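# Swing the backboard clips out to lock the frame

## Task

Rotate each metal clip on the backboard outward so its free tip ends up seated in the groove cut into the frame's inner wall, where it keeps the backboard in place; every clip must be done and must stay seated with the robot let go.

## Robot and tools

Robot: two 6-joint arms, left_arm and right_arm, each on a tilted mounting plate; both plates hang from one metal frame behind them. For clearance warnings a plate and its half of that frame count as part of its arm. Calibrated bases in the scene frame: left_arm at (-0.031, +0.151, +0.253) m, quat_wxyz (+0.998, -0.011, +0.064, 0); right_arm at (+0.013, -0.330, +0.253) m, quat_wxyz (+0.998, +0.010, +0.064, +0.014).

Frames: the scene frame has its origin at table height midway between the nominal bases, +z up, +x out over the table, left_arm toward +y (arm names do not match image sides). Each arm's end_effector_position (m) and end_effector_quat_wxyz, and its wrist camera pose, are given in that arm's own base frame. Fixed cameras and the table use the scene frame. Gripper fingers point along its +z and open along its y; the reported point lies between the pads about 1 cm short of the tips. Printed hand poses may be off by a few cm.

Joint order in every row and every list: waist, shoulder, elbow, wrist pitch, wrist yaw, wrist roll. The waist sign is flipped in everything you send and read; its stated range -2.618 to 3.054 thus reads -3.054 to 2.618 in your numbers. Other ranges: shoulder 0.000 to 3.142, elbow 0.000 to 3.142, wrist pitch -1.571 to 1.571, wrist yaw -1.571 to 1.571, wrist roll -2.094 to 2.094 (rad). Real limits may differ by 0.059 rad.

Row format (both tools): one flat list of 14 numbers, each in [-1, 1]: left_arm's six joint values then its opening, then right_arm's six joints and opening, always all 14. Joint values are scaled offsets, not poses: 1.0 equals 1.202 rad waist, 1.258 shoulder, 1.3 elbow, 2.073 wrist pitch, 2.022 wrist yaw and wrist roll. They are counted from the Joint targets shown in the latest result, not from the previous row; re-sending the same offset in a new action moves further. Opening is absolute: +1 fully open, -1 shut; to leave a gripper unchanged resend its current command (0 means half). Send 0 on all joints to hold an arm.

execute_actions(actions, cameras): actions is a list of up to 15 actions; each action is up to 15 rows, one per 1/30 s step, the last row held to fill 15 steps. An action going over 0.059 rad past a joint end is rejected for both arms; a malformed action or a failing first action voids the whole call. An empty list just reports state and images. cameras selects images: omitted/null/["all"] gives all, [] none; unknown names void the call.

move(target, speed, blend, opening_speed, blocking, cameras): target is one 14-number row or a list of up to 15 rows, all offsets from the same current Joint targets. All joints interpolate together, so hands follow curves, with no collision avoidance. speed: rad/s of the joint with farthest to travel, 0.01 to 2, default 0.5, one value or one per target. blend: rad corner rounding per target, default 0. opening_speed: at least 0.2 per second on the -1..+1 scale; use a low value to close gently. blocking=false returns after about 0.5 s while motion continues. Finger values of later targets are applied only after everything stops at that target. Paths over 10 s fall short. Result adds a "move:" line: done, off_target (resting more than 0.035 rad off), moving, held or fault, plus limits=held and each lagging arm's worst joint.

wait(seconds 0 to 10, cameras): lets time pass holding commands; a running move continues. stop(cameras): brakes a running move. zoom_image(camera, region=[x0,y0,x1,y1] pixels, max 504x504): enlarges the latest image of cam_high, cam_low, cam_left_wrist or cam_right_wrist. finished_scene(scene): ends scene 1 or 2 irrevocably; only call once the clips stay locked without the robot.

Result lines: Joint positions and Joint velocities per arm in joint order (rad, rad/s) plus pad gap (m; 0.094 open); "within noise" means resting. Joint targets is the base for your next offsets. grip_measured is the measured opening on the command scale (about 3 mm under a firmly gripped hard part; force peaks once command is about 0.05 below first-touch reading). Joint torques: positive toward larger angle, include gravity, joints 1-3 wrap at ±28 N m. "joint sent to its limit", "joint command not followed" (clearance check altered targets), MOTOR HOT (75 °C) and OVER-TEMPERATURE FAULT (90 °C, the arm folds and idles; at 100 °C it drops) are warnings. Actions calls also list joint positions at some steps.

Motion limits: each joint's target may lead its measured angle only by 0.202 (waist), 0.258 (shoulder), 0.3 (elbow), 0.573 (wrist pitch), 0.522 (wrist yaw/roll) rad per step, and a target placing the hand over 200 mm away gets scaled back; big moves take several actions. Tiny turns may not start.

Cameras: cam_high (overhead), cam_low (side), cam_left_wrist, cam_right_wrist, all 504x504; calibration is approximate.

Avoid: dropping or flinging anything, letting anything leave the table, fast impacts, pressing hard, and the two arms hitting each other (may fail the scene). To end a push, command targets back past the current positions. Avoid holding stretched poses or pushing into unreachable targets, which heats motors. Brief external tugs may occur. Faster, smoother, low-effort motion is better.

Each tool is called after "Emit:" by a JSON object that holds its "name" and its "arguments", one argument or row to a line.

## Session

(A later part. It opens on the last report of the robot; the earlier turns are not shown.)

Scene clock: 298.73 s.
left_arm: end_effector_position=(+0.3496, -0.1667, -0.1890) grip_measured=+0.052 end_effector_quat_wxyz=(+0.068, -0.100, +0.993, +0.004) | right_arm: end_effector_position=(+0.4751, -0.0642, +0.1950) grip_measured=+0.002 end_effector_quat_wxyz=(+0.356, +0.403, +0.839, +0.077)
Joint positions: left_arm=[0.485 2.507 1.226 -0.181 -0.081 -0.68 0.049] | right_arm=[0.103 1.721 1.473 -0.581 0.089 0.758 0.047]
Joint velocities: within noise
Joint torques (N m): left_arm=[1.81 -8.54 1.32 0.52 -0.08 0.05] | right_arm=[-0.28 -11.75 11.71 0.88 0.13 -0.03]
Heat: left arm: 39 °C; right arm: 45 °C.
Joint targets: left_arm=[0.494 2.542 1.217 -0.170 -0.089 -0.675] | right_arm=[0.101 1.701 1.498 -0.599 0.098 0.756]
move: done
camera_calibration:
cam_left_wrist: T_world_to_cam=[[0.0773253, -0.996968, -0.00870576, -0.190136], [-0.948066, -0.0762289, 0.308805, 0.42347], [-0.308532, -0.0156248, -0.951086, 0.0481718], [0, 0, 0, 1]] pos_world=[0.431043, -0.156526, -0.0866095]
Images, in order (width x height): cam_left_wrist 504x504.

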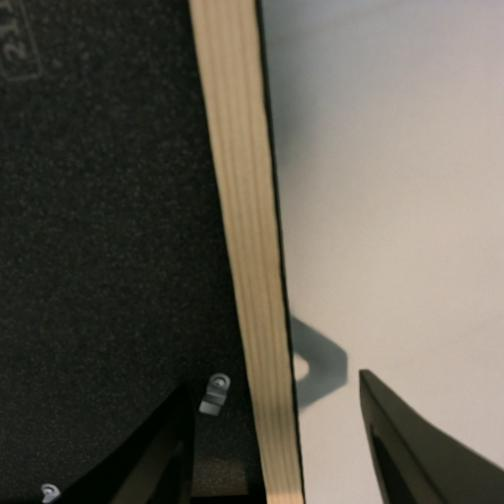

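Emit:
{"name": "move", "arguments": {
  "target": [
    [0,0,0,-0.0135,0,0,-0.1,0,0,0,0,0,0,0]
  ],
  "speed": 0.2,
  "cameras": ["cam_left_wrist"]
}}

Emit:
{"name": "zoom_image", "arguments": {
  "camera": "cam_left_wrist",
  "region": [150, 310, 310, 470]
}}

Scene clock: 300.10 s.
left_arm: end_effector_position=(+0.3490, -0.1656, -0.1891) grip_measured=-0.098 end_effector_quat_wxyz=(+0.067, -0.100, +0.993, +0.006) | right_arm: end_effector_position=(+0.4751, -0.0642, +0.1950) grip_measured=+0.002 end_effector_quat_wxyz=(+0.356, +0.403, +0.839, +0.077)
Joint positions: left_arm=[0.485 2.507 1.226 -0.184 -0.085 -0.68 0.042] | right_arm=[0.103 1.721 1.473 -0.581 0.089 0.758 0.047]
Joint velocities: within noise
Joint torques (N m): left_arm=[1.81 -8.58 1.4 0.32 -0.03 0.02] | right_arm=[-0.29 -11.75 11.71 0.88 0.13 -0.03]
Heat: left arm: 39 °C; right arm: 45 °C.
Joint targets: left_arm=[0.494 2.542 1.216 -0.198 -0.089 -0.675] | right_arm=[0.101 1.701 1.498 -0.599 0.098 0.756]
move: done
camera_calibration:
cam_left_wrist: T_world_to_cam=[[0.0773795, -0.996899, -0.0143199, -0.190026], [-0.947615, -0.0780033, 0.309745, 0.422776], [-0.309901, -0.0103982, -0.950712, 0.0493459], [0, 0, 0, 1]] pos_world=[0.430625, -0.155946, -0.08676]
Images, in order (width x height): cam_left_wrist 504x504.

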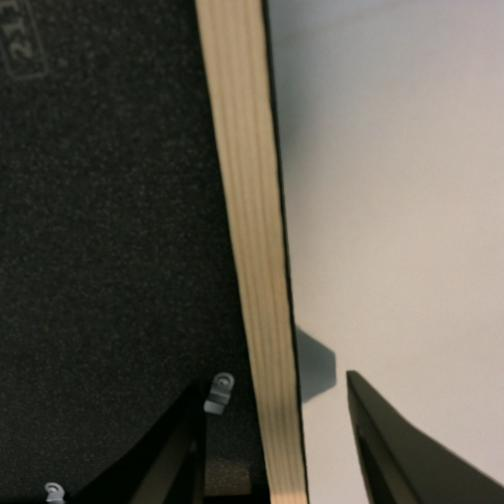

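Scaled by 3.150 from the camera's 504x504 image, which has a finer 720x720 frame.

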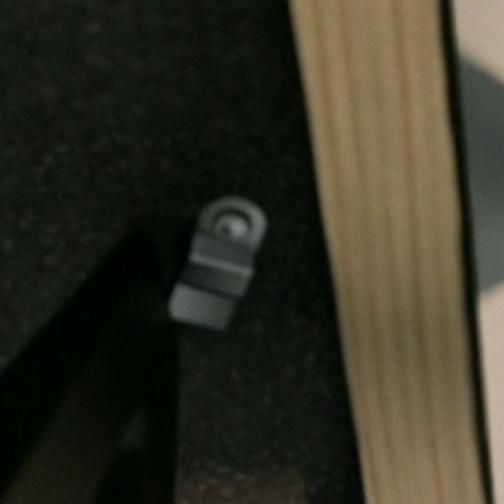

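Emit:
{"name": "move", "arguments": {
  "target": [
    [0.0035,-0.003,-0.0085,0.012,0,0,0.1,0,0,0,0,0,0,0]
  ],
  "speed": 0.2,
  "cameras": ["cam_left_wrist"]
}}

Emit:
{"name": "zoom_image", "arguments": {
  "camera": "cam_left_wrist",
  "region": [150, 310, 310, 470]
}}

Scene clock: 301.87 s.
left_arm: end_effector_position=(+0.3465, -0.1650, -0.1900) grip_measured=+0.098 end_effector_quat_wxyz=(+0.067, -0.097, +0.993, +0.009) | right_arm: end_effector_position=(+0.4751, -0.0642, +0.1950) grip_measured=+0.002 end_effector_quat_wxyz=(+0.356, +0.403, +0.839, +0.077)
Joint positions: left_arm=[0.488 2.507 1.219 -0.181 -0.089 -0.679 0.052] | right_arm=[0.103 1.721 1.473 -0.581 0.089 0.758 0.047]
Joint velocities: within noise
Joint torques (N m): left_arm=[1.58 -8.84 1.14 0.48 0.02 0.03] | right_arm=[-0.28 -11.77 11.73 0.88 0.13 -0.03]
Heat: left arm: 39 °C; right arm: 45 °C.
Joint targets: left_arm=[0.499 2.538 1.205 -0.173 -0.089 -0.675] | right_arm=[0.101 1.701 1.498 -0.599 0.098 0.756]
move: done
camera_calibration:
cam_left_wrist: T_world_to_cam=[[0.0732716, -0.997105, -0.0203064, -0.189022], [-0.947538, -0.0759524, 0.310489, 0.42121], [-0.311132, -0.00350897, -0.95036, 0.0493137], [0, 0, 0, 1]] pos_world=[0.428306, -0.15631, -0.0877536]
Images, in order (width x height): cam_left_wrist 504x504.

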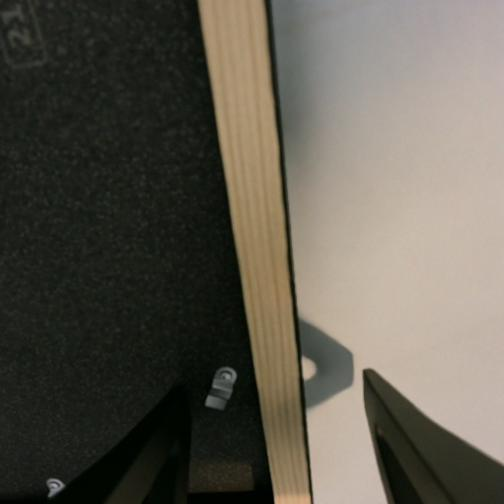

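Scaled by 3.150 from the camera's 504x504 image, which has a finer 720x720 frame.

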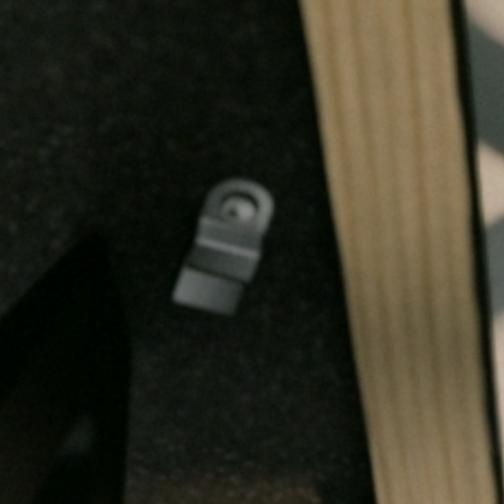

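Emit:
{"name": "move", "arguments": {
  "target": [
    [0,0,0,0,0,0,-0.2,0,0,0,0,0,0,0],
    [0,0,0,0,0,0,-0.42,0,0,0,0,0,0,0]
  ],
  "opening_speed": 0.4,
  "cameras": ["cam_left_wrist"]
}}

Emit:
{"name": "zoom_image", "arguments": {
  "camera": "cam_left_wrist",
  "region": [150, 310, 310, 470]
}}

Scene clock: 305.03 s.
left_arm: end_effector_position=(+0.3442, -0.1607, -0.1905) grip_measured=-0.417 end_effector_quat_wxyz=(+0.066, -0.097, +0.993, +0.020) | right_arm: end_effector_position=(+0.4751, -0.0642, +0.1950) grip_measured=+0.002 end_effector_quat_wxyz=(+0.356, +0.403, +0.839, +0.077)
Joint positions: left_arm=[0.49 2.507 1.215 -0.19 -0.107 -0.679 0.027] | right_arm=[0.103 1.721 1.473 -0.581 0.089 0.758 0.047]
Joint velocities: within noise
Joint torques (N m): left_arm=[1.57 -8.64 1.33 0.55 0.19 0] | right_arm=[-0.28 -11.77 11.73 0.88 0.13 -0.03]
Heat: left arm: 39 °C; right arm: 45 °C.
Joint targets: left_arm=[0.499 2.538 1.205 -0.173 -0.089 -0.675] | right_arm=[0.101 1.701 1.498 -0.599 0.098 0.756]
move: done
camera_calibration:
cam_left_wrist: T_world_to_cam=[[0.0736892, -0.996397, -0.0419897, -0.188774], [-0.946487, -0.0831399, 0.31185, 0.418234], [-0.314217, 0.0167628, -0.949203, 0.052698], [0, 0, 0, 1]] pos_world=[0.426322, -0.154205, -0.0883315]
Images, in order (width x height): cam_left_wrist 504x504.

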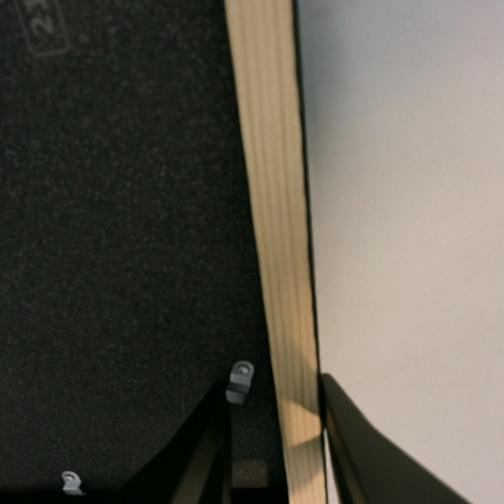

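Scaled by 3.150 from the camera's 504x504 image, which has a finer 720x720 frame.

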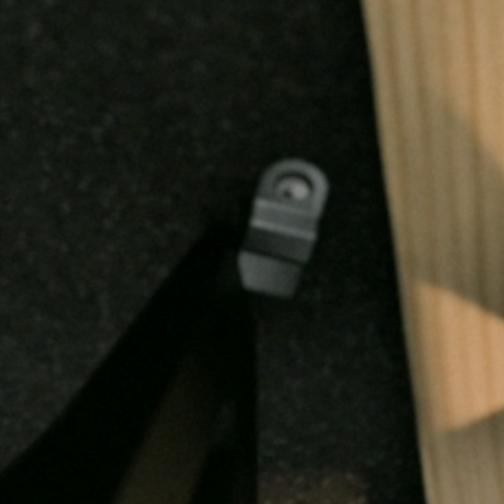

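Emit:
{"name": "move", "arguments": {
  "target": [
    [0,0,0,0,0,0,-0.56,0,0,0,0,0,0,0]
  ],
  "opening_speed": 0.4,
  "cameras": ["cam_left_wrist"]
}}

Emit:
{"name": "zoom_image", "arguments": {
  "camera": "cam_left_wrist",
  "region": [150, 310, 310, 470]
}}

Scene clock: 306.07 s.
left_arm: end_effector_position=(+0.3440, -0.1636, -0.1905) grip_measured=-0.556 end_effector_quat_wxyz=(+0.066, -0.095, +0.993, +0.016) | right_arm: end_effector_position=(+0.4751, -0.0642, +0.1950) grip_measured=+0.002 end_effector_quat_wxyz=(+0.356, +0.403, +0.839, +0.077)
Joint positions: left_arm=[0.493 2.507 1.215 -0.186 -0.1 -0.679 0.021] | right_arm=[0.103 1.721 1.473 -0.581 0.089 0.758 0.047]
Joint velocities: within noise
Joint torques (N m): left_arm=[1.24 -8.64 1.42 0.55 0.11 0.06] | right_arm=[-0.29 -11.75 11.73 0.87 0.13 -0.03]
Heat: left arm: 39 °C; right arm: 45 °C.
Joint targets: left_arm=[0.498 2.538 1.205 -0.173 -0.089 -0.675] | right_arm=[0.101 1.701 1.498 -0.599 0.098 0.756]
move: done
camera_calibration:
cam_left_wrist: T_world_to_cam=[[0.0696246, -0.997005, -0.0336519, -0.188669], [-0.946906, -0.0766649, 0.312237, 0.419063], [-0.313882, 0.0101258, -0.949408, 0.0513928], [0, 0, 0, 1]] pos_world=[0.42608, -0.156497, -0.0884034]
Images, in order (width x height): cam_left_wrist 504x504.

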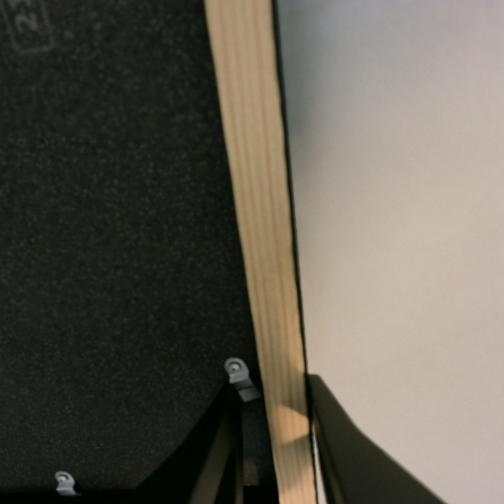

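Scaled by 3.150 from the camera's 504x504 image, which has a finer 720x720 frame.

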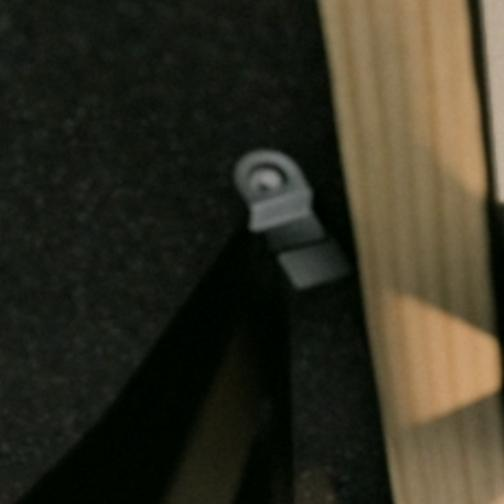

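Emit:
{"name": "move", "arguments": {
  "target": [
    [0,0,0,0,0,0,-0.84,0,0,0,0,0,0,0]
  ],
  "opening_speed": 0.4,
  "cameras": ["cam_left_wrist"]
}}

Emit:
{"name": "zoom_image", "arguments": {
  "camera": "cam_left_wrist",
  "region": [150, 310, 310, 470]
}}

Scene clock: 307.57 s.
left_arm: end_effector_position=(+0.3445, -0.1673, -0.1904) grip_measured=-0.783 end_effector_quat_wxyz=(+0.068, -0.092, +0.993, +0.010) | right_arm: end_effector_position=(+0.4751, -0.0642, +0.1950) grip_measured=+0.002 end_effector_quat_wxyz=(+0.356, +0.403, +0.839, +0.077)
Joint positions: left_arm=[0.497 2.507 1.215 -0.177 -0.092 -0.678 0.01] | right_arm=[0.103 1.721 1.473 -0.581 0.089 0.758 0.047]
Joint velocities: within noise
Joint torques (N m): left_arm=[1.01 -8.84 1.46 0.47 0.07 -0.01] | right_arm=[-0.29 -11.75 11.73 0.88 0.13 -0.03]
Heat: left arm: 39 °C; right arm: 45 °C.
Joint targets: left_arm=[0.498 2.538 1.205 -0.173 -0.089 -0.675] | right_arm=[0.101 1.701 1.498 -0.599 0.098 0.756]
move: done
camera_calibration:
cam_left_wrist: T_world_to_cam=[[0.0636428, -0.997722, -0.0223863, -0.188337], [-0.948554, -0.0674475, 0.309347, 0.420831], [-0.310152, 0.00154688, -0.950686, 0.0487083], [0, 0, 0, 1]] pos_world=[0.426274, -0.159599, -0.0880928]
Images, in order (width x height): cam_left_wrist 504x504.

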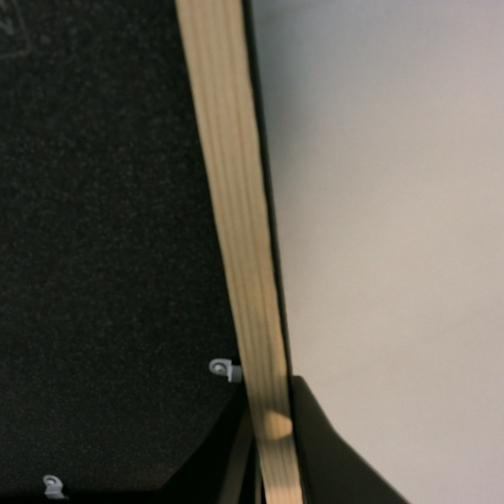

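Scaled by 3.150 from the camera's 504x504 image, which has a finer 720x720 frame.

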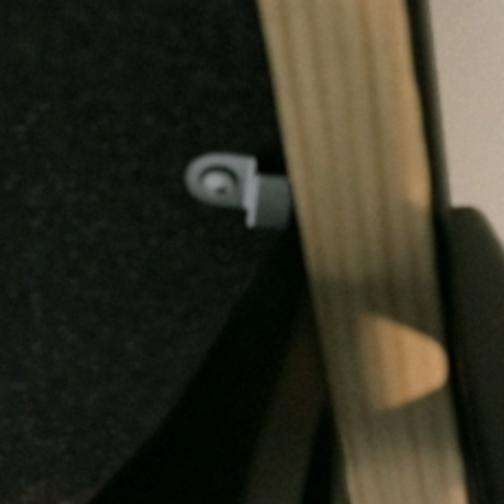

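Emit:
{"name": "move", "arguments": {
  "target": [
    [0,0,0,0,0,0,-0.2,0,0,0,0,0,0,0],
    [0,-0.1256,-0.031,-0.0357,0,0,-0.2,0,0,0,0,0,0,0],
    [-0.1905,-0.662,-0.396,0.0974,0.0465,0.131,0.6,0,0,0,0,0,0,0]
  ],
  "speed": 0.8,
  "opening_speed": 1.2,
  "cameras": ["cam_left_wrist"]
}}

Emit:
{"name": "zoom_image", "arguments": {
  "camera": "cam_left_wrist",
  "region": [50, 130, 230, 270]
}}

Emit:
{"name": "zoom_image", "arguments": {
  "camera": "cam_left_wrist",
  "region": [260, 170, 360, 380]
}}

Emit:
{"name": "zoom_image", "arguments": {
  "camera": "cam_left_wrist",
  "region": [100, 340, 300, 480]
}}

Scene clock: 312.77 s.
left_arm: end_effector_position=(+0.3609, -0.1003, -0.0068) grip_measured=+0.598 end_effector_quat_wxyz=(+0.266, -0.068, +0.957, -0.095) | right_arm: end_effector_position=(+0.4751, -0.0642, +0.1950) grip_measured=+0.002 end_effector_quat_wxyz=(+0.356, +0.403, +0.839, +0.077)
Joint positions: left_arm=[0.275 1.725 0.705 0.023 -0.002 -0.417 0.075] | right_arm=[0.103 1.721 1.473 -0.581 0.089 0.758 0.047]
Joint velocities: within noise
Joint torques (N m): left_arm=[0.12 -9.07 3.36 1.3 0.08 0.09] | right_arm=[-0.29 -11.77 11.73 0.88 0.13 -0.04]
Heat: left arm: 39 °C; right arm: 46 °C.
Joint targets: left_arm=[0.270 1.705 0.691 0.029 0.005 -0.410] | right_arm=[0.101 1.701 1.498 -0.599 0.098 0.756]
move: done
camera_calibration:
cam_left_wrist: T_world_to_cam=[[-0.0256626, -0.987307, 0.156734, -0.0839846], [-0.994574, 0.00940439, -0.103605, 0.405538], [0.100816, -0.158542, -0.982192, 0.0636692], [0, 0, 0, 1]] pos_world=[0.394764, -0.0766382, 0.117714]
Images, in order (width x height): cam_left_wrist 504x504.

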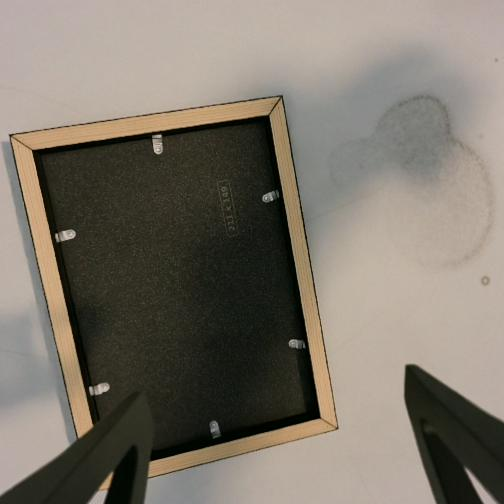

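Scaled by 2.800 from the camera's 504x504 image, which has a finer 720x720 frame.

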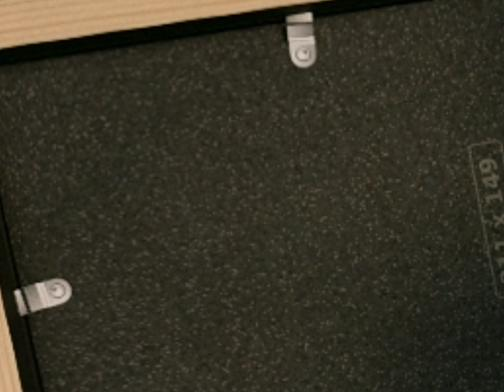

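Scaled by 2.400 from the camera's 504x504 image, which has a finer 720x720 frame.

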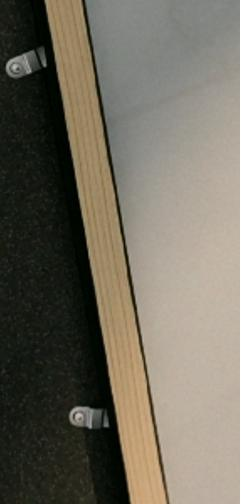

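Scaled by 2.520 from the camera's 504x504 image, which has a finer 720x720 frame.

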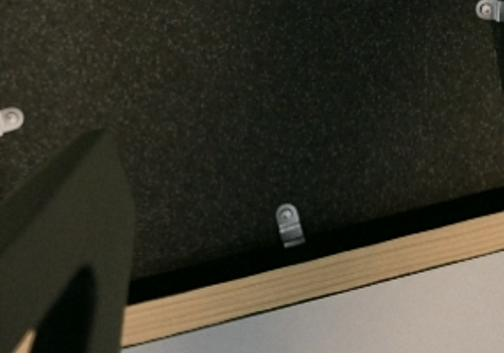

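Emit:
{"name": "zoom_image", "arguments": {
  "camera": "cam_left_wrist",
  "region": [190, 400, 250, 460]
}}

Emit:
{"name": "zoom_image", "arguments": {
  "camera": "cam_left_wrist",
  "region": [75, 365, 125, 415]
}}

Emit:
{"name": "zoom_image", "arguments": {
  "camera": "cam_left_wrist",
  "region": [275, 320, 325, 370]
}}

Emit:
{"name": "zoom_image", "arguments": {
  "camera": "cam_left_wrist",
  "region": [250, 175, 300, 225]
}}

Emit:
{"name": "zoom_image", "arguments": {
  "camera": "cam_left_wrist",
  "region": [135, 120, 185, 170]
}}

Emit:
{"name": "zoom_image", "arguments": {
  "camera": "cam_left_wrist",
  "region": [40, 210, 90, 260]
}}

Scaled by 8.400 from the camera's 504x504 image, which has a finer 720x720 frame.

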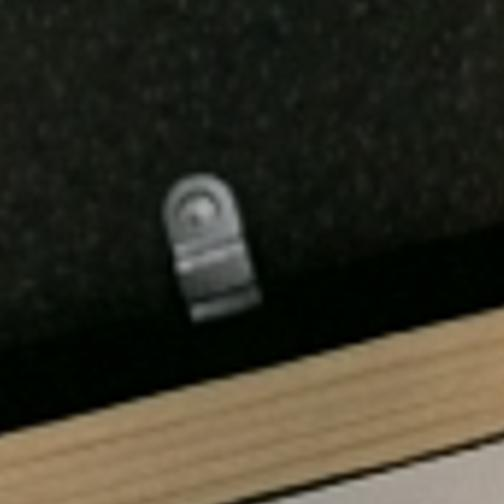

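Scaled by 10.080 from the camera's 504x504 image, which has a finer 720x720 frame.

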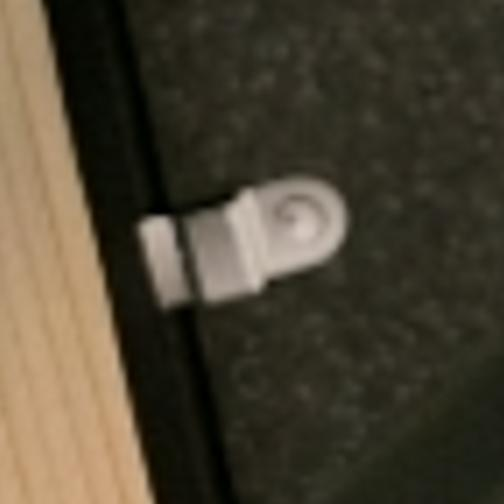

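Scaled by 10.080 from the camera's 504x504 image, which has a finer 720x720 frame.

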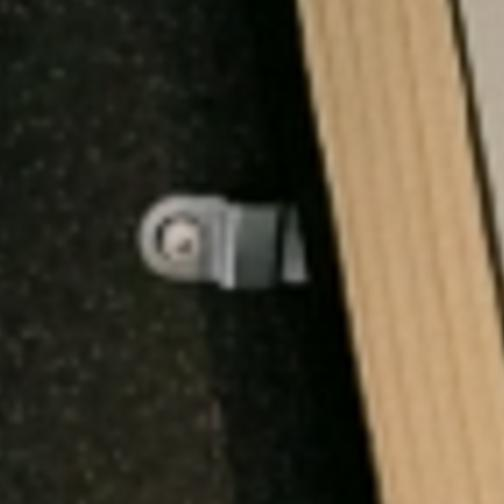

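Scaled by 10.080 from the camera's 504x504 image, which has a finer 720x720 frame.

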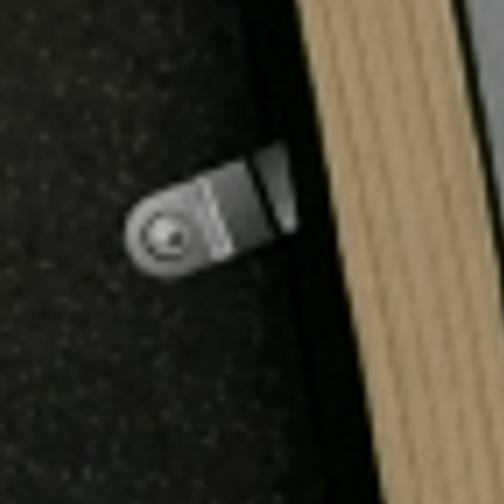

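Scaled by 10.080 from the camera's 504x504 image, which has a finer 720x720 frame.

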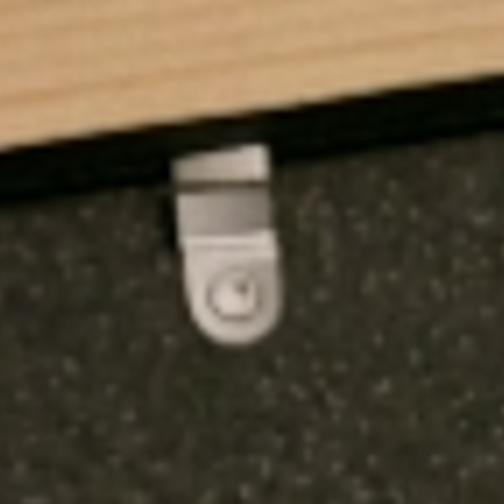

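Scaled by 10.080 from the camera's 504x504 image, which has a finer 720x720 frame.

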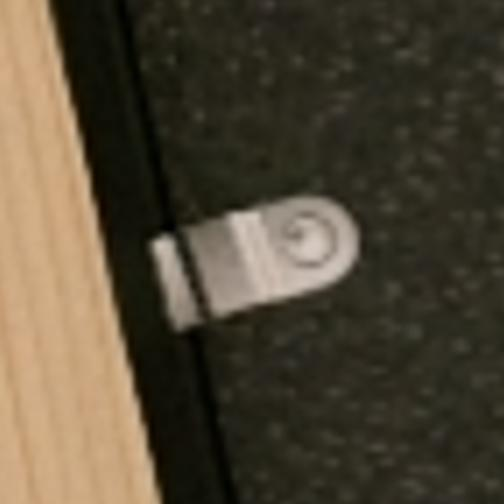

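Emit:
{"name": "finished_scene", "arguments": {
  "scene": 2
}}

The scene is finished: the task was done.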